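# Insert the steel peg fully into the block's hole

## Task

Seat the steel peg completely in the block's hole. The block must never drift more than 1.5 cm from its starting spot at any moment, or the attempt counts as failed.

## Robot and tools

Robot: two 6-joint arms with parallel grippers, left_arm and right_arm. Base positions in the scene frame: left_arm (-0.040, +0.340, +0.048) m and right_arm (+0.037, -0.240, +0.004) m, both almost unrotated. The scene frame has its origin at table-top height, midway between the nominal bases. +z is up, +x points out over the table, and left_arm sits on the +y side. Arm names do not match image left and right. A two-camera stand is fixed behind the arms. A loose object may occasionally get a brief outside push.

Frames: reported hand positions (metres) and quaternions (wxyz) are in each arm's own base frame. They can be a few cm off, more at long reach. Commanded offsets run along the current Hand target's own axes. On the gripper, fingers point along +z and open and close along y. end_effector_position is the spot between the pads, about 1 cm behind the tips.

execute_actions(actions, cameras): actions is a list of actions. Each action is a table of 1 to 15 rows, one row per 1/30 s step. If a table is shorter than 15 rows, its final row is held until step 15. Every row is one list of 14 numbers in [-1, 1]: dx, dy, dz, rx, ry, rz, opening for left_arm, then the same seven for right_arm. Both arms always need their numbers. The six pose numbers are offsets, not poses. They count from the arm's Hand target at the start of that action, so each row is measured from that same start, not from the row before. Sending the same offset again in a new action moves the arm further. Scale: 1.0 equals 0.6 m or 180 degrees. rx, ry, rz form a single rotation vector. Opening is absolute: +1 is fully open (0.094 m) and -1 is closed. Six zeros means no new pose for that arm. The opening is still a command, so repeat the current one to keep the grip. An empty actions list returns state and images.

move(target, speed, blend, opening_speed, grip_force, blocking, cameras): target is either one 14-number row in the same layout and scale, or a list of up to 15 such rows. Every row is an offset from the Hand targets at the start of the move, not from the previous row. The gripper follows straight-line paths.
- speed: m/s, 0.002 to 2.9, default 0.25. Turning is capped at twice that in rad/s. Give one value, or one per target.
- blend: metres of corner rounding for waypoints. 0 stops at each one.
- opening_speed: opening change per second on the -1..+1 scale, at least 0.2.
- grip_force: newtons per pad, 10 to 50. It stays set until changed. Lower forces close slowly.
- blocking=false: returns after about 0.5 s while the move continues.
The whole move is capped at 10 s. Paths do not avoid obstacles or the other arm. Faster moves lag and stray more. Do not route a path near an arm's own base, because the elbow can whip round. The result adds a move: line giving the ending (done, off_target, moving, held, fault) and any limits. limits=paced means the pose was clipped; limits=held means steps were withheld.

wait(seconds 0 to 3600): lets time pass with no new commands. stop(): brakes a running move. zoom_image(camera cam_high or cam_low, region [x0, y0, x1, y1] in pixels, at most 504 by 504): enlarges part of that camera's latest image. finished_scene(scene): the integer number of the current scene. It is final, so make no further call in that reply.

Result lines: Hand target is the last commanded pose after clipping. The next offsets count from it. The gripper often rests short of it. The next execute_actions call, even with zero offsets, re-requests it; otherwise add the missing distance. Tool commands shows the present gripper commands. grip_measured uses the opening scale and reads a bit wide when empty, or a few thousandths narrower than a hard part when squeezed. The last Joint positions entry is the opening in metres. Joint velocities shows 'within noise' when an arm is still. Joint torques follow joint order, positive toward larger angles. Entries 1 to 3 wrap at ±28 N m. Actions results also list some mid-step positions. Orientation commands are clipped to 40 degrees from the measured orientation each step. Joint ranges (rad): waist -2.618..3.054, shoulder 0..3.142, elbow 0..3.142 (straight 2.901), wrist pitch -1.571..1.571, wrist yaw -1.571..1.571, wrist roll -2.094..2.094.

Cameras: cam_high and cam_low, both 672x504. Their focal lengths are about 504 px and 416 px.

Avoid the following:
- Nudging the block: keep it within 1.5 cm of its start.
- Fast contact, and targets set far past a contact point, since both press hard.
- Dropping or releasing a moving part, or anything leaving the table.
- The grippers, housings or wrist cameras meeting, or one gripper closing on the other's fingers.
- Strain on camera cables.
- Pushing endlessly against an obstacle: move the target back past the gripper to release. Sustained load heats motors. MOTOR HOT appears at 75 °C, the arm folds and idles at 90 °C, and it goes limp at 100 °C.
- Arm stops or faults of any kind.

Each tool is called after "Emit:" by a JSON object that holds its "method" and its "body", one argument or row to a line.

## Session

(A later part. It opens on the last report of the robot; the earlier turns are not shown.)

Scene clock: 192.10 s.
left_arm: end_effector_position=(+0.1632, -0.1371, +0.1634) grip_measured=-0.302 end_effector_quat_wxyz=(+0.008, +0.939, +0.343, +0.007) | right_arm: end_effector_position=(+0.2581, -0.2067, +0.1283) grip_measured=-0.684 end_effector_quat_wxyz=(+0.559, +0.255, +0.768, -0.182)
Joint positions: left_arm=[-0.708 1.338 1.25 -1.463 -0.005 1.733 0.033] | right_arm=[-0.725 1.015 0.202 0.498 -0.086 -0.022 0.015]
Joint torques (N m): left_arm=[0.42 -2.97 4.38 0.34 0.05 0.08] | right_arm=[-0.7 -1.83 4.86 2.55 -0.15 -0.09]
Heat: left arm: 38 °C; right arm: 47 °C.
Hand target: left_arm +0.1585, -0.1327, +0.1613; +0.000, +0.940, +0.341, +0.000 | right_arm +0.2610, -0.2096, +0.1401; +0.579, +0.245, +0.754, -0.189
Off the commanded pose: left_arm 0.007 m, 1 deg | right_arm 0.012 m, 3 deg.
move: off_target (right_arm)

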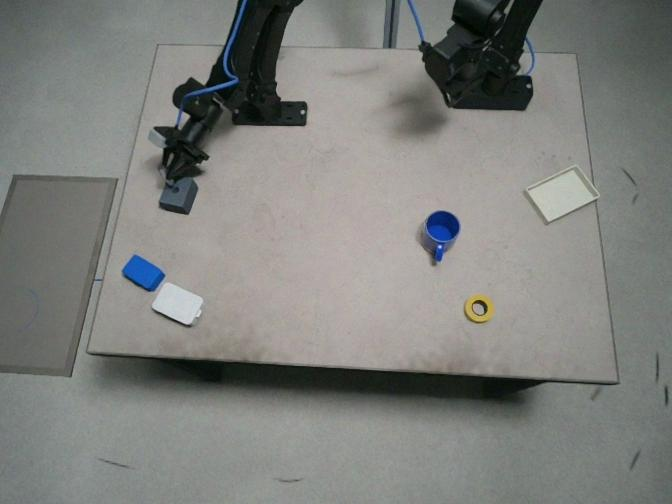

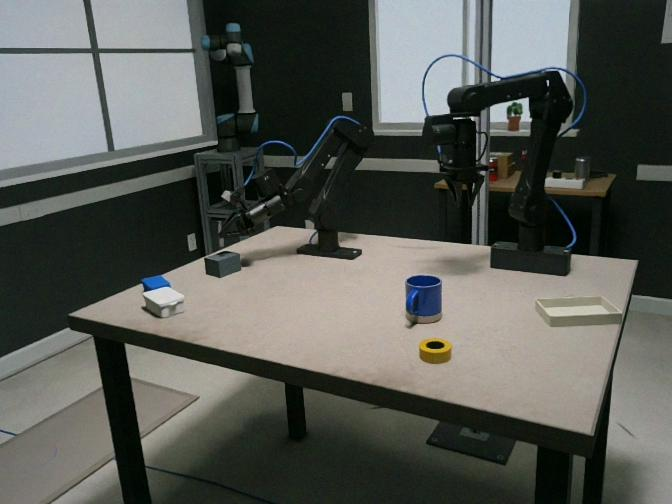

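Emit:
{"method": "move", "body": {
  "target": [0,0,0,0,0,0,-0.3,0.0193,0,0.0052,0,0,0,-1],
  "cameras": ["all"]
}}

Emit:
{"method": "zoom_image", "body": {
  "camera": "cam_high",
  "region": [140, 150, 210, 220]
}}

Emit:
{"method": "zoom_image", "body": {
  "camera": "cam_low",
  "region": [190, 205, 270, 285]
}}

Scene clock: 206.60 s.
left_arm: end_effector_position=(+0.1632, -0.1371, +0.1634) grip_measured=-0.302 end_effector_quat_wxyz=(+0.008, +0.939, +0.343, +0.007) | right_arm: end_effector_position=(+0.2577, -0.2063, +0.1165) grip_measured=-0.684 end_effector_quat_wxyz=(+0.560, +0.254, +0.767, -0.182)
Joint positions: left_arm=[-0.708 1.338 1.25 -1.463 -0.005 1.733 0.033] | right_arm=[-0.725 1.077 0.163 0.6 -0.087 -0.022 0.015]
Joint torques (N m): left_arm=[0.43 -2.99 4.38 0.34 0.05 0.09] | right_arm=[-0.69 -1.57 4.83 2.54 -0.15 -0.08]
Heat: left arm: 37 °C; right arm: 47 °C.
Hand target: left_arm +0.1585, -0.1327, +0.1613; +0.000, +0.940, +0.341, +0.000 | right_arm +0.2611, -0.2096, +0.1279; +0.579, +0.245, +0.754, -0.189
Off the commanded pose: left_arm 0.007 m, 1 deg | right_arm 0.012 m, 3 deg.
move: off_target (right_arm)

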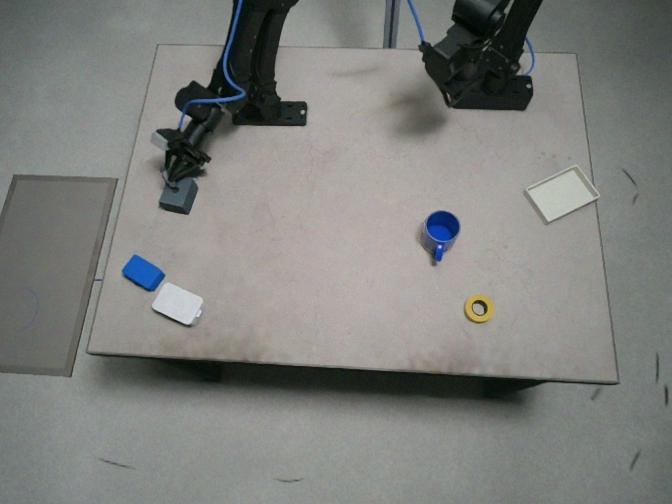

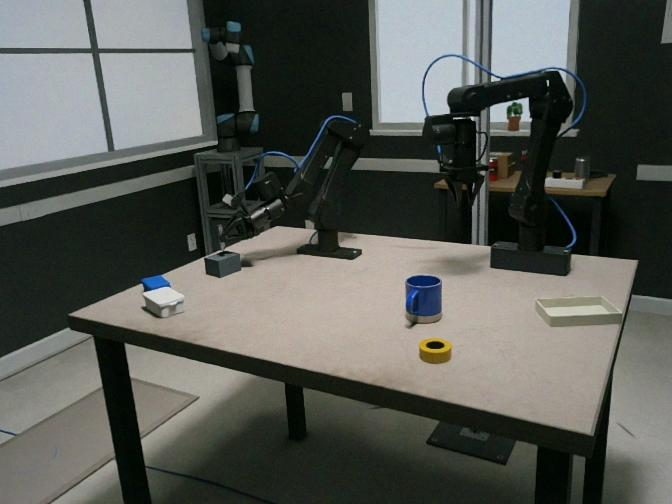

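Scaled by 7.200 from the camera's image (finer frame: 960x720).

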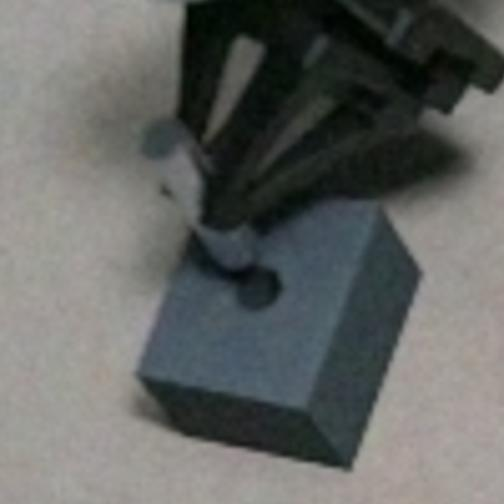

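Scaled by 6.300 from the camera's image (finer frame: 960x720).

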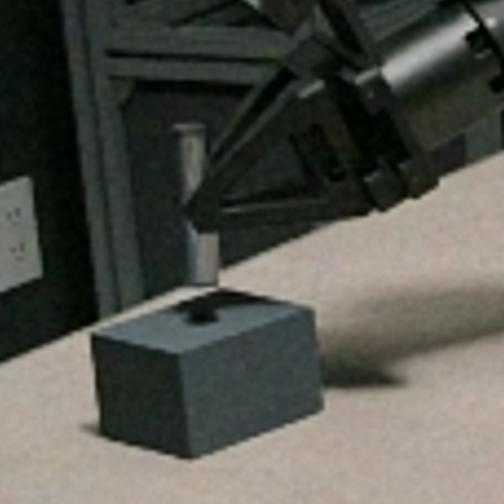

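Emit:
{"method": "move", "body": {
  "target": [0,0,0,0,0,0,-0.3,0.0185,0.0037,0.0085,0,0,0,-1],
  "cameras": ["all"]
}}

Emit:
{"method": "zoom_image", "body": {
  "camera": "cam_high",
  "region": [140, 150, 210, 220]
}}

Emit:
{"method": "zoom_image", "body": {
  "camera": "cam_low",
  "region": [190, 205, 270, 285]
}}

Scene clock: 214.67 s.
left_arm: end_effector_position=(+0.1632, -0.1371, +0.1634) grip_measured=-0.302 end_effector_quat_wxyz=(+0.008, +0.939, +0.343, +0.007) | right_arm: end_effector_position=(+0.2595, -0.2082, +0.1049) grip_measured=-0.684 end_effector_quat_wxyz=(+0.560, +0.255, +0.767, -0.183)
Joint positions: left_arm=[-0.708 1.338 1.25 -1.463 -0.005 1.733 0.033] | right_arm=[-0.725 1.174 0.138 0.723 -0.085 -0.022 0.015]
Joint torques (N m): left_arm=[0.43 -2.97 4.36 0.34 0.05 0.09] | right_arm=[0.44 -2.29 4.34 2.51 -0.01 -0.05]
Heat: left arm: 37 °C; right arm: 49 °C.
Hand target: left_arm +0.1585, -0.1327, +0.1613; +0.000, +0.940, +0.341, +0.000 | right_arm +0.2640, -0.2090, +0.1159; +0.579, +0.245, +0.754, -0.189
Off the commanded pose: left_arm 0.007 m, 1 deg | right_arm 0.012 m, 3 deg.
move: off_target (right_arm)

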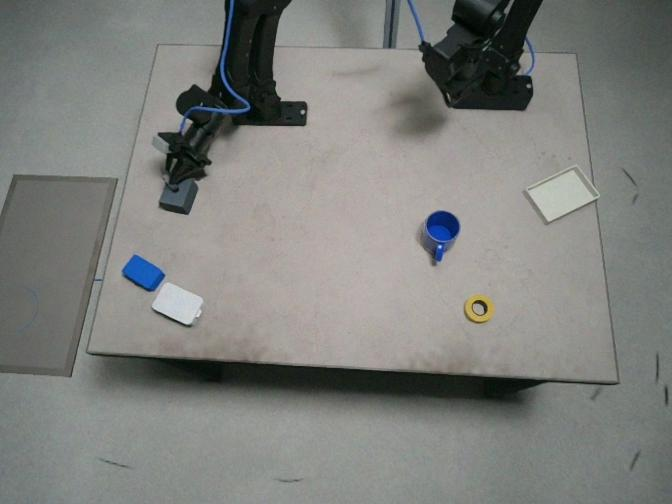

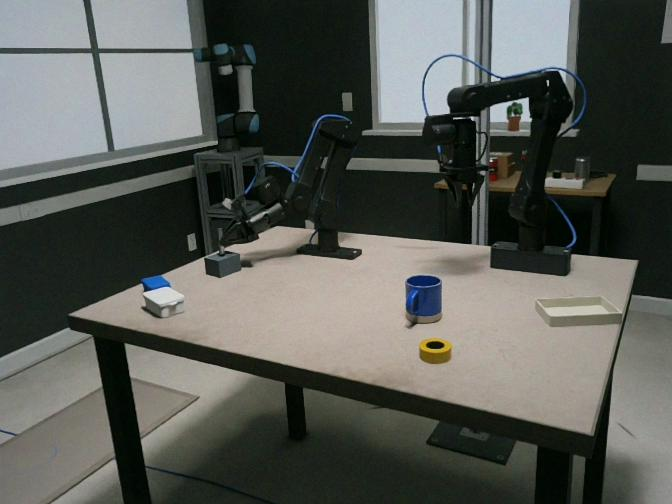

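Scaled by 7.200 from the camera's image (finer frame: 960x720).

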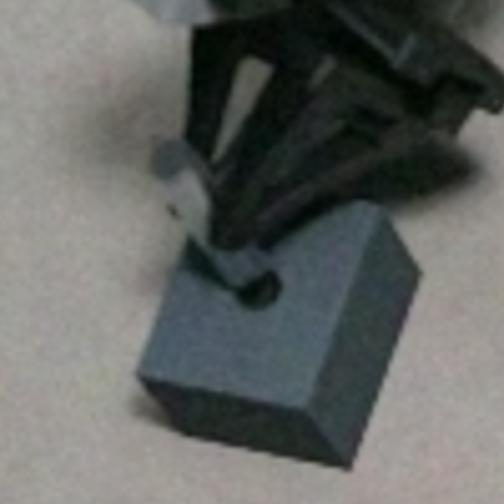

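Scaled by 6.300 from the camera's image (finer frame: 960x720).

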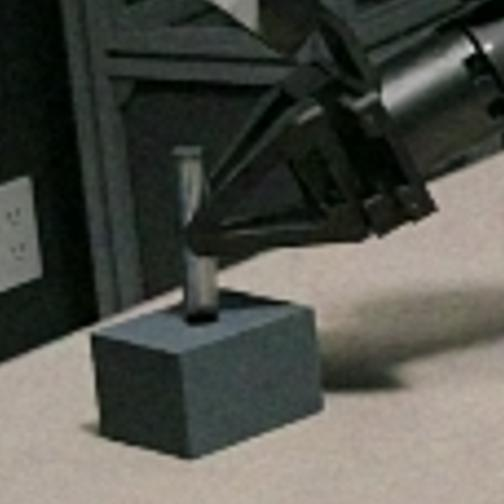

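Emit:
{"method": "move", "body": {
  "target": [0,0,0,0,0,0,-0.3,-0.0012,0.0075,0.0047,0,0,0,-1],
  "cameras": ["all"]
}}

Emit:
{"method": "zoom_image", "body": {
  "camera": "cam_high",
  "region": [140, 150, 210, 220]
}}

Emit:
{"method": "zoom_image", "body": {
  "camera": "cam_low",
  "region": [200, 220, 250, 270]
}}

Scene clock: 219.73 s.
left_arm: end_effector_position=(+0.1632, -0.1371, +0.1634) grip_measured=-0.302 end_effector_quat_wxyz=(+0.008, +0.939, +0.343, +0.007) | right_arm: end_effector_position=(+0.2627, -0.2057, +0.1021) grip_measured=-0.684 end_effector_quat_wxyz=(+0.557, +0.253, +0.770, -0.184)
Joint positions: left_arm=[-0.708 1.338 1.25 -1.463 -0.005 1.733 0.033] | right_arm=[-0.699 1.193 0.138 0.737 -0.059 -0.022 0.015]
Joint torques (N m): left_arm=[0.43 -3 4.37 0.33 0.05 0.09] | right_arm=[0.65 -2.4 4.77 2.51 -0.01 0.04]
Heat: left arm: 37 °C; right arm: 49 °C.
Hand target: left_arm +0.1585, -0.1327, +0.1613; +0.000, +0.940, +0.341, +0.000 | right_arm +0.2690, -0.2071, +0.1159; +0.579, +0.245, +0.754, -0.189
Off the commanded pose: left_arm 0.007 m, 1 deg | right_arm 0.015 m, 3 deg.
move: off_target (right_arm)

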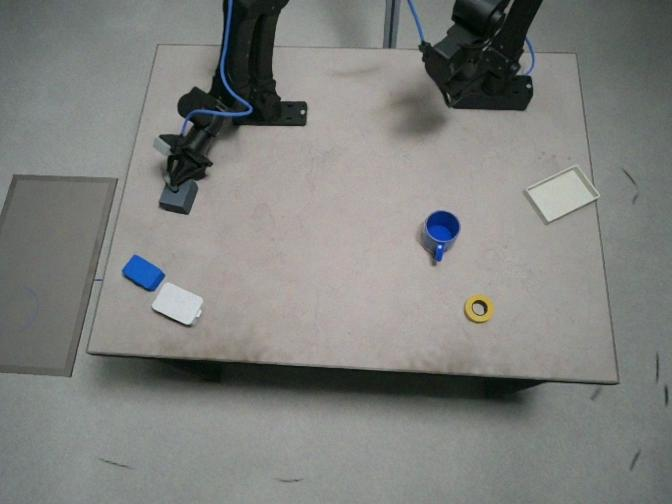

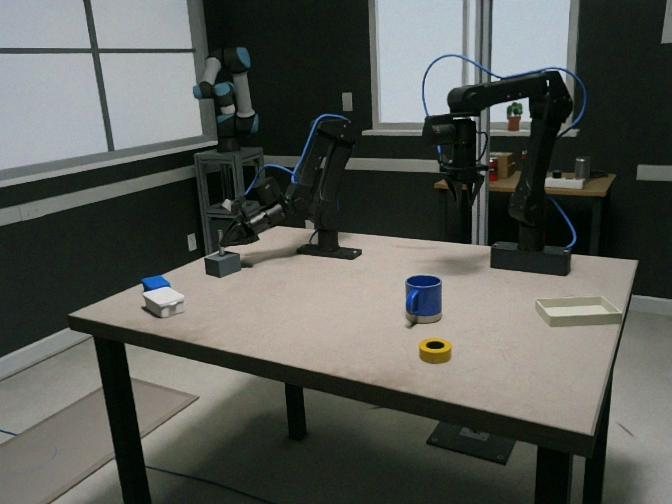

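Scaled by 7.200 from the camera's image (finer frame: 960x720).

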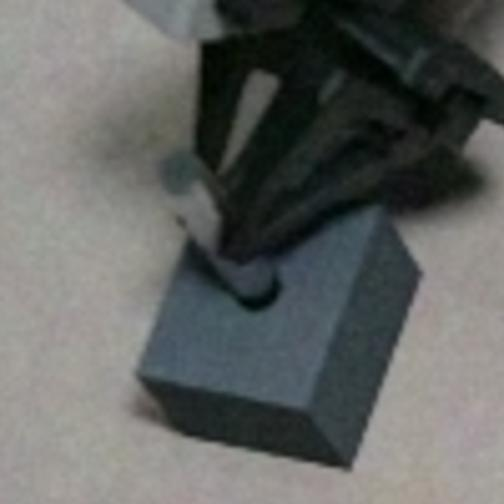

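Scaled by 10.080 from the camera's image (finer frame: 960x720).

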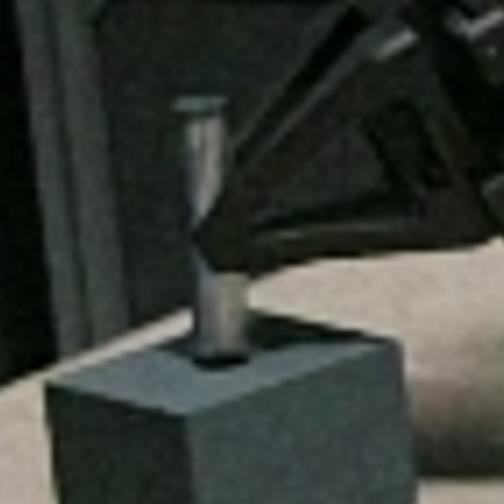

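Emit:
{"method": "move", "body": {
  "target": [
    [0,0,0,0,0,0,-0.3,-0.0006,0.0055,0.0022,0,0,0,-1],
    [0,0,0,0,0,0,-0.3,0.0187,0.0055,0.0074,0,0,0,-1]
  ],
  "speed": 0.04,
  "cameras": ["all"]
}}

Emit:
{"method": "zoom_image", "body": {
  "camera": "cam_high",
  "region": [140, 150, 210, 220]
}}

Emit:
{"method": "zoom_image", "body": {
  "camera": "cam_low",
  "region": [200, 220, 250, 270]
}}

Scene clock: 225.70 s.
left_arm: end_effector_position=(+0.1632, -0.1371, +0.1634) grip_measured=-0.302 end_effector_quat_wxyz=(+0.008, +0.939, +0.343, +0.007) | right_arm: end_effector_position=(+0.2666, -0.2048, +0.0914) grip_measured=-0.684 end_effector_quat_wxyz=(+0.556, +0.251, +0.770, -0.186)
Joint positions: left_arm=[-0.708 1.338 1.25 -1.463 -0.005 1.733 0.033] | right_arm=[-0.679 1.295 0.121 0.856 -0.039 -0.021 0.015]
Joint torques (N m): left_arm=[0.43 -2.99 4.38 0.33 0.05 0.09] | right_arm=[0.64 -2.8 3.93 2.57 -0.01 0.08]
Heat: left arm: 37 °C; right arm: 49 °C.
Hand target: left_arm +0.1585, -0.1327, +0.1613; +0.000, +0.940, +0.341, +0.000 | right_arm +0.2721, -0.2053, +0.1040; +0.579, +0.245, +0.754, -0.189
Off the commanded pose: left_arm 0.007 m, 1 deg | right_arm 0.014 m, 3 deg.
move: off_target (right_arm)

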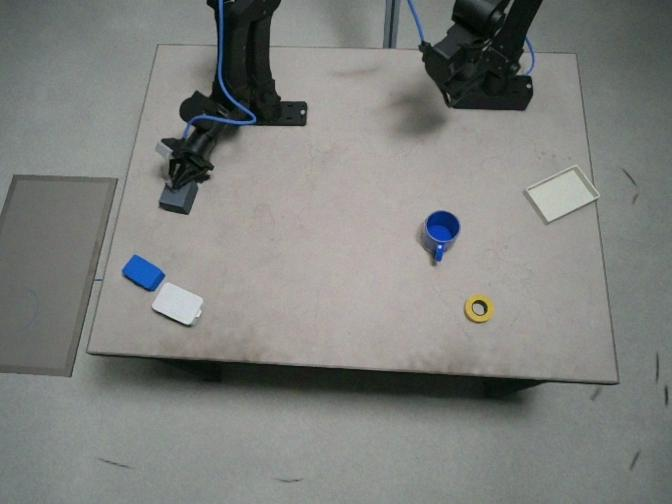

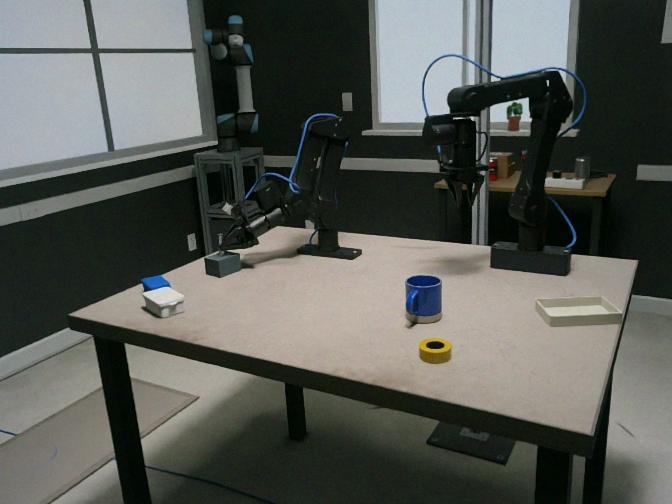

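Scaled by 7.200 from the camera's image (finer frame: 960x720).

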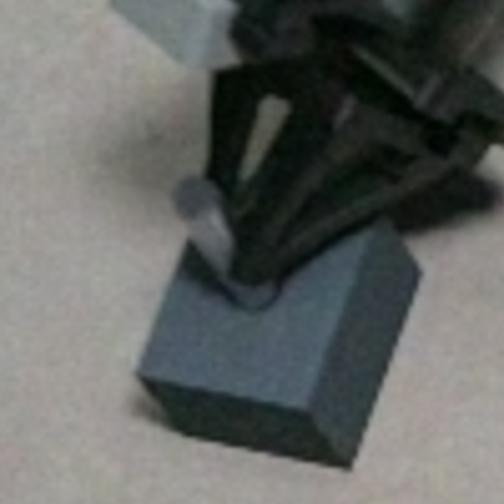

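Scaled by 10.080 from the camera's image (finer frame: 960x720).

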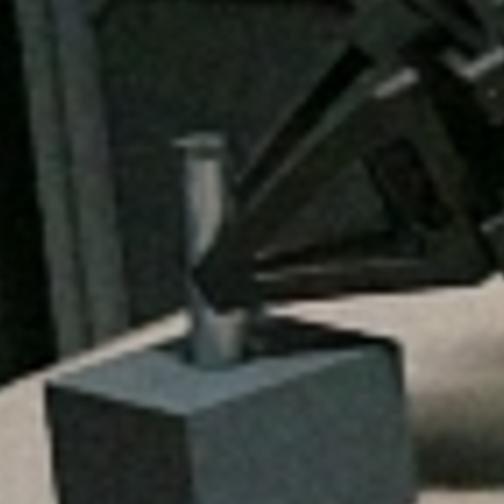

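Emit:
{"method": "move", "body": {
  "target": [0,0,0,0,0,0,-0.3,0.0225,0,0.006,0,0,0,-1],
  "speed": 0.05,
  "cameras": ["all"]
}}

Emit:
{"method": "zoom_image", "body": {
  "camera": "cam_low",
  "region": [200, 220, 250, 270]
}}

Scene clock: 230.27 s.
left_arm: end_effector_position=(+0.1632, -0.1371, +0.1634) grip_measured=-0.302 end_effector_quat_wxyz=(+0.008, +0.939, +0.343, +0.007) | right_arm: end_effector_position=(+0.2669, -0.2051, +0.0783) grip_measured=-0.684 end_effector_quat_wxyz=(+0.557, +0.251, +0.769, -0.186)
Joint positions: left_arm=[-0.708 1.338 1.25 -1.463 -0.005 1.733 0.033] | right_arm=[-0.679 1.427 0.094 1.018 -0.039 -0.021 0.015]
Joint torques (N m): left_arm=[0.42 -2.99 4.4 0.34 0.04 0.09] | right_arm=[0.65 -3.19 3.34 2.55 0 0.08]
Heat: left arm: 37 °C; right arm: 49 °C.
Hand target: left_arm +0.1585, -0.1327, +0.1613; +0.000, +0.940, +0.341, +0.000 | right_arm +0.2720, -0.2053, +0.0900; +0.579, +0.245, +0.754, -0.189
Off the commanded pose: left_arm 0.007 m, 1 deg | right_arm 0.013 m, 3 deg.
move: off_target (right_arm)

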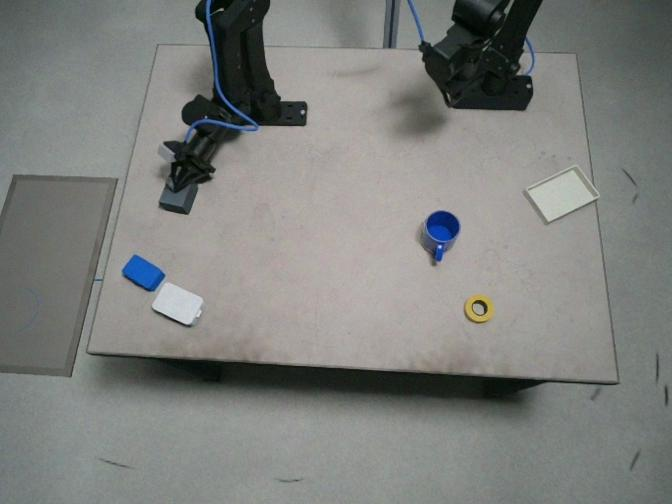

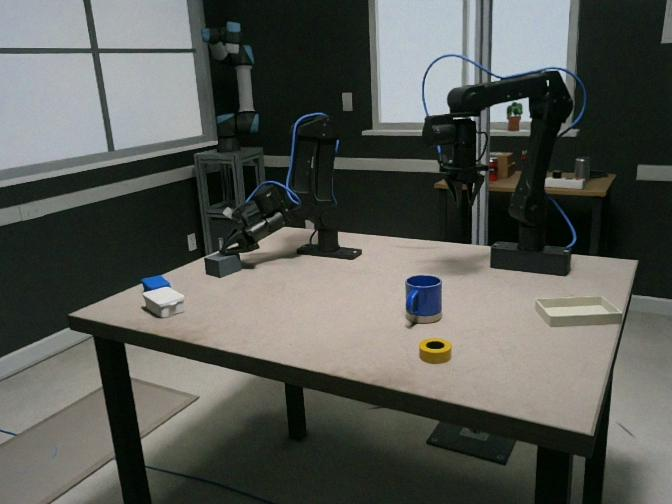

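Scaled by 10.080 from the camera's image (finer frame: 960x720).

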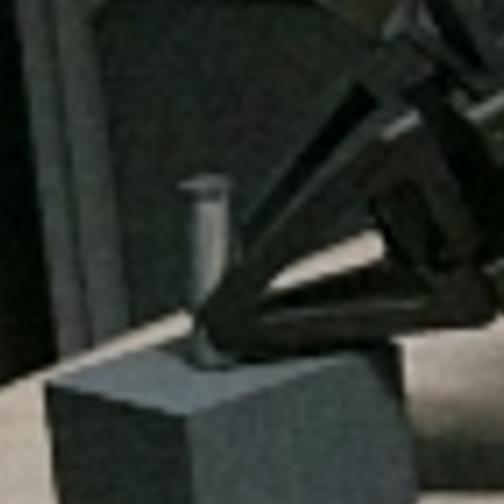

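Emit:
{"method": "move", "body": {
  "target": [
    [0,0,0,0,0,0,-0.3,0,0,0,0,0,0,-0.4],
    [0,0,0,0,0,0,-0.3,-0.03,0,-0.15,0,0,0,-0.4]
  ],
  "opening_speed": 0.5,
  "speed": 0.12,
  "cameras": ["all"]
}}

Emit:
{"method": "zoom_image", "body": {
  "camera": "cam_low",
  "region": [190, 220, 250, 280]
}}

Emit:
{"method": "zoom_image", "body": {
  "camera": "cam_high",
  "region": [140, 150, 210, 220]
}}

Scene clock: 237.40 s.
left_arm: end_effector_position=(+0.1632, -0.1371, +0.1634) grip_measured=-0.302 end_effector_quat_wxyz=(+0.008, +0.939, +0.343, +0.007) | right_arm: end_effector_position=(+0.2048, -0.1555, +0.1150) grip_measured=-0.403 end_effector_quat_wxyz=(+0.562, +0.250, +0.767, -0.183)
Joint positions: left_arm=[-0.708 1.338 1.25 -1.463 -0.005 1.733 0.033] | right_arm=[-0.701 0.275 0.035 -0.066 -0.067 -0.021 0.028]
Joint torques (N m): left_arm=[0.4 -2.97 4.37 0.34 0.05 0.08] | right_arm=[-0.7 0.31 7.13 1.98 -0.11 -0.02]
Heat: left arm: 37 °C; right arm: 49 °C.
Hand target: left_arm +0.1585, -0.1327, +0.1613; +0.000, +0.940, +0.341, +0.000 | right_arm +0.2056, -0.1568, +0.1306; +0.579, +0.245, +0.754, -0.189
Off the commanded pose: left_arm 0.007 m, 1 deg | right_arm 0.016 m, 3 deg.
move: off_target (right_arm)

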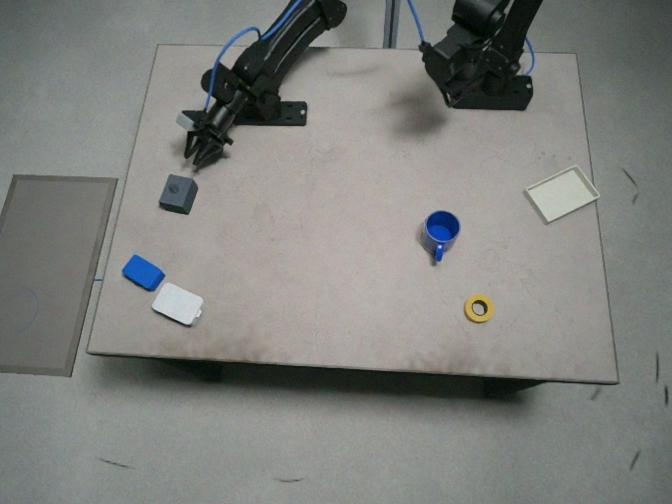

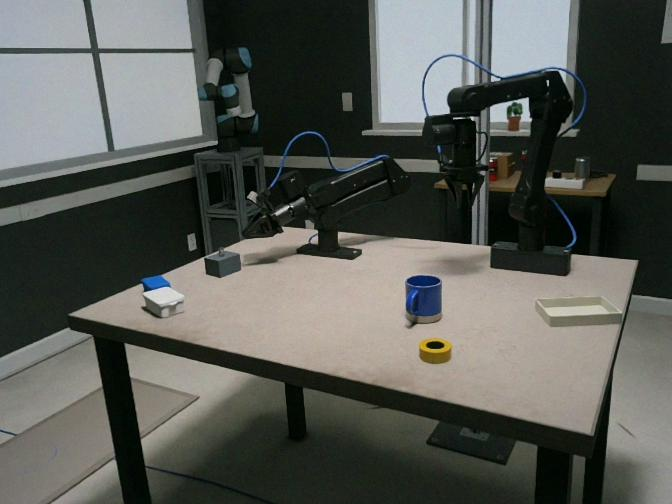

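Scaled by 8.400 from the camera's image (finer frame: 960x720).

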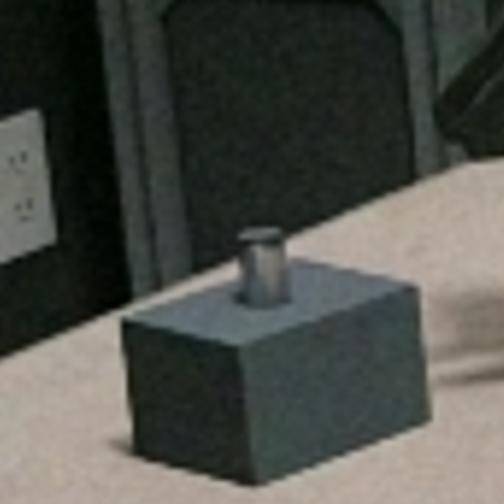

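Scaled by 7.200 from the camera's image (finer frame: 960x720).

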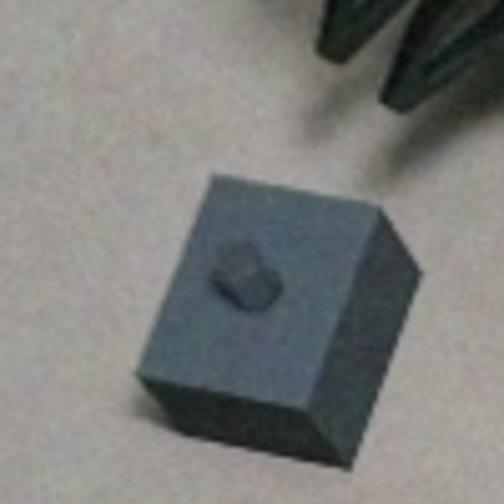

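Emit:
{"method": "finished_scene", "body": {
  "scene": 2
}}

The scene is finished: the task was done.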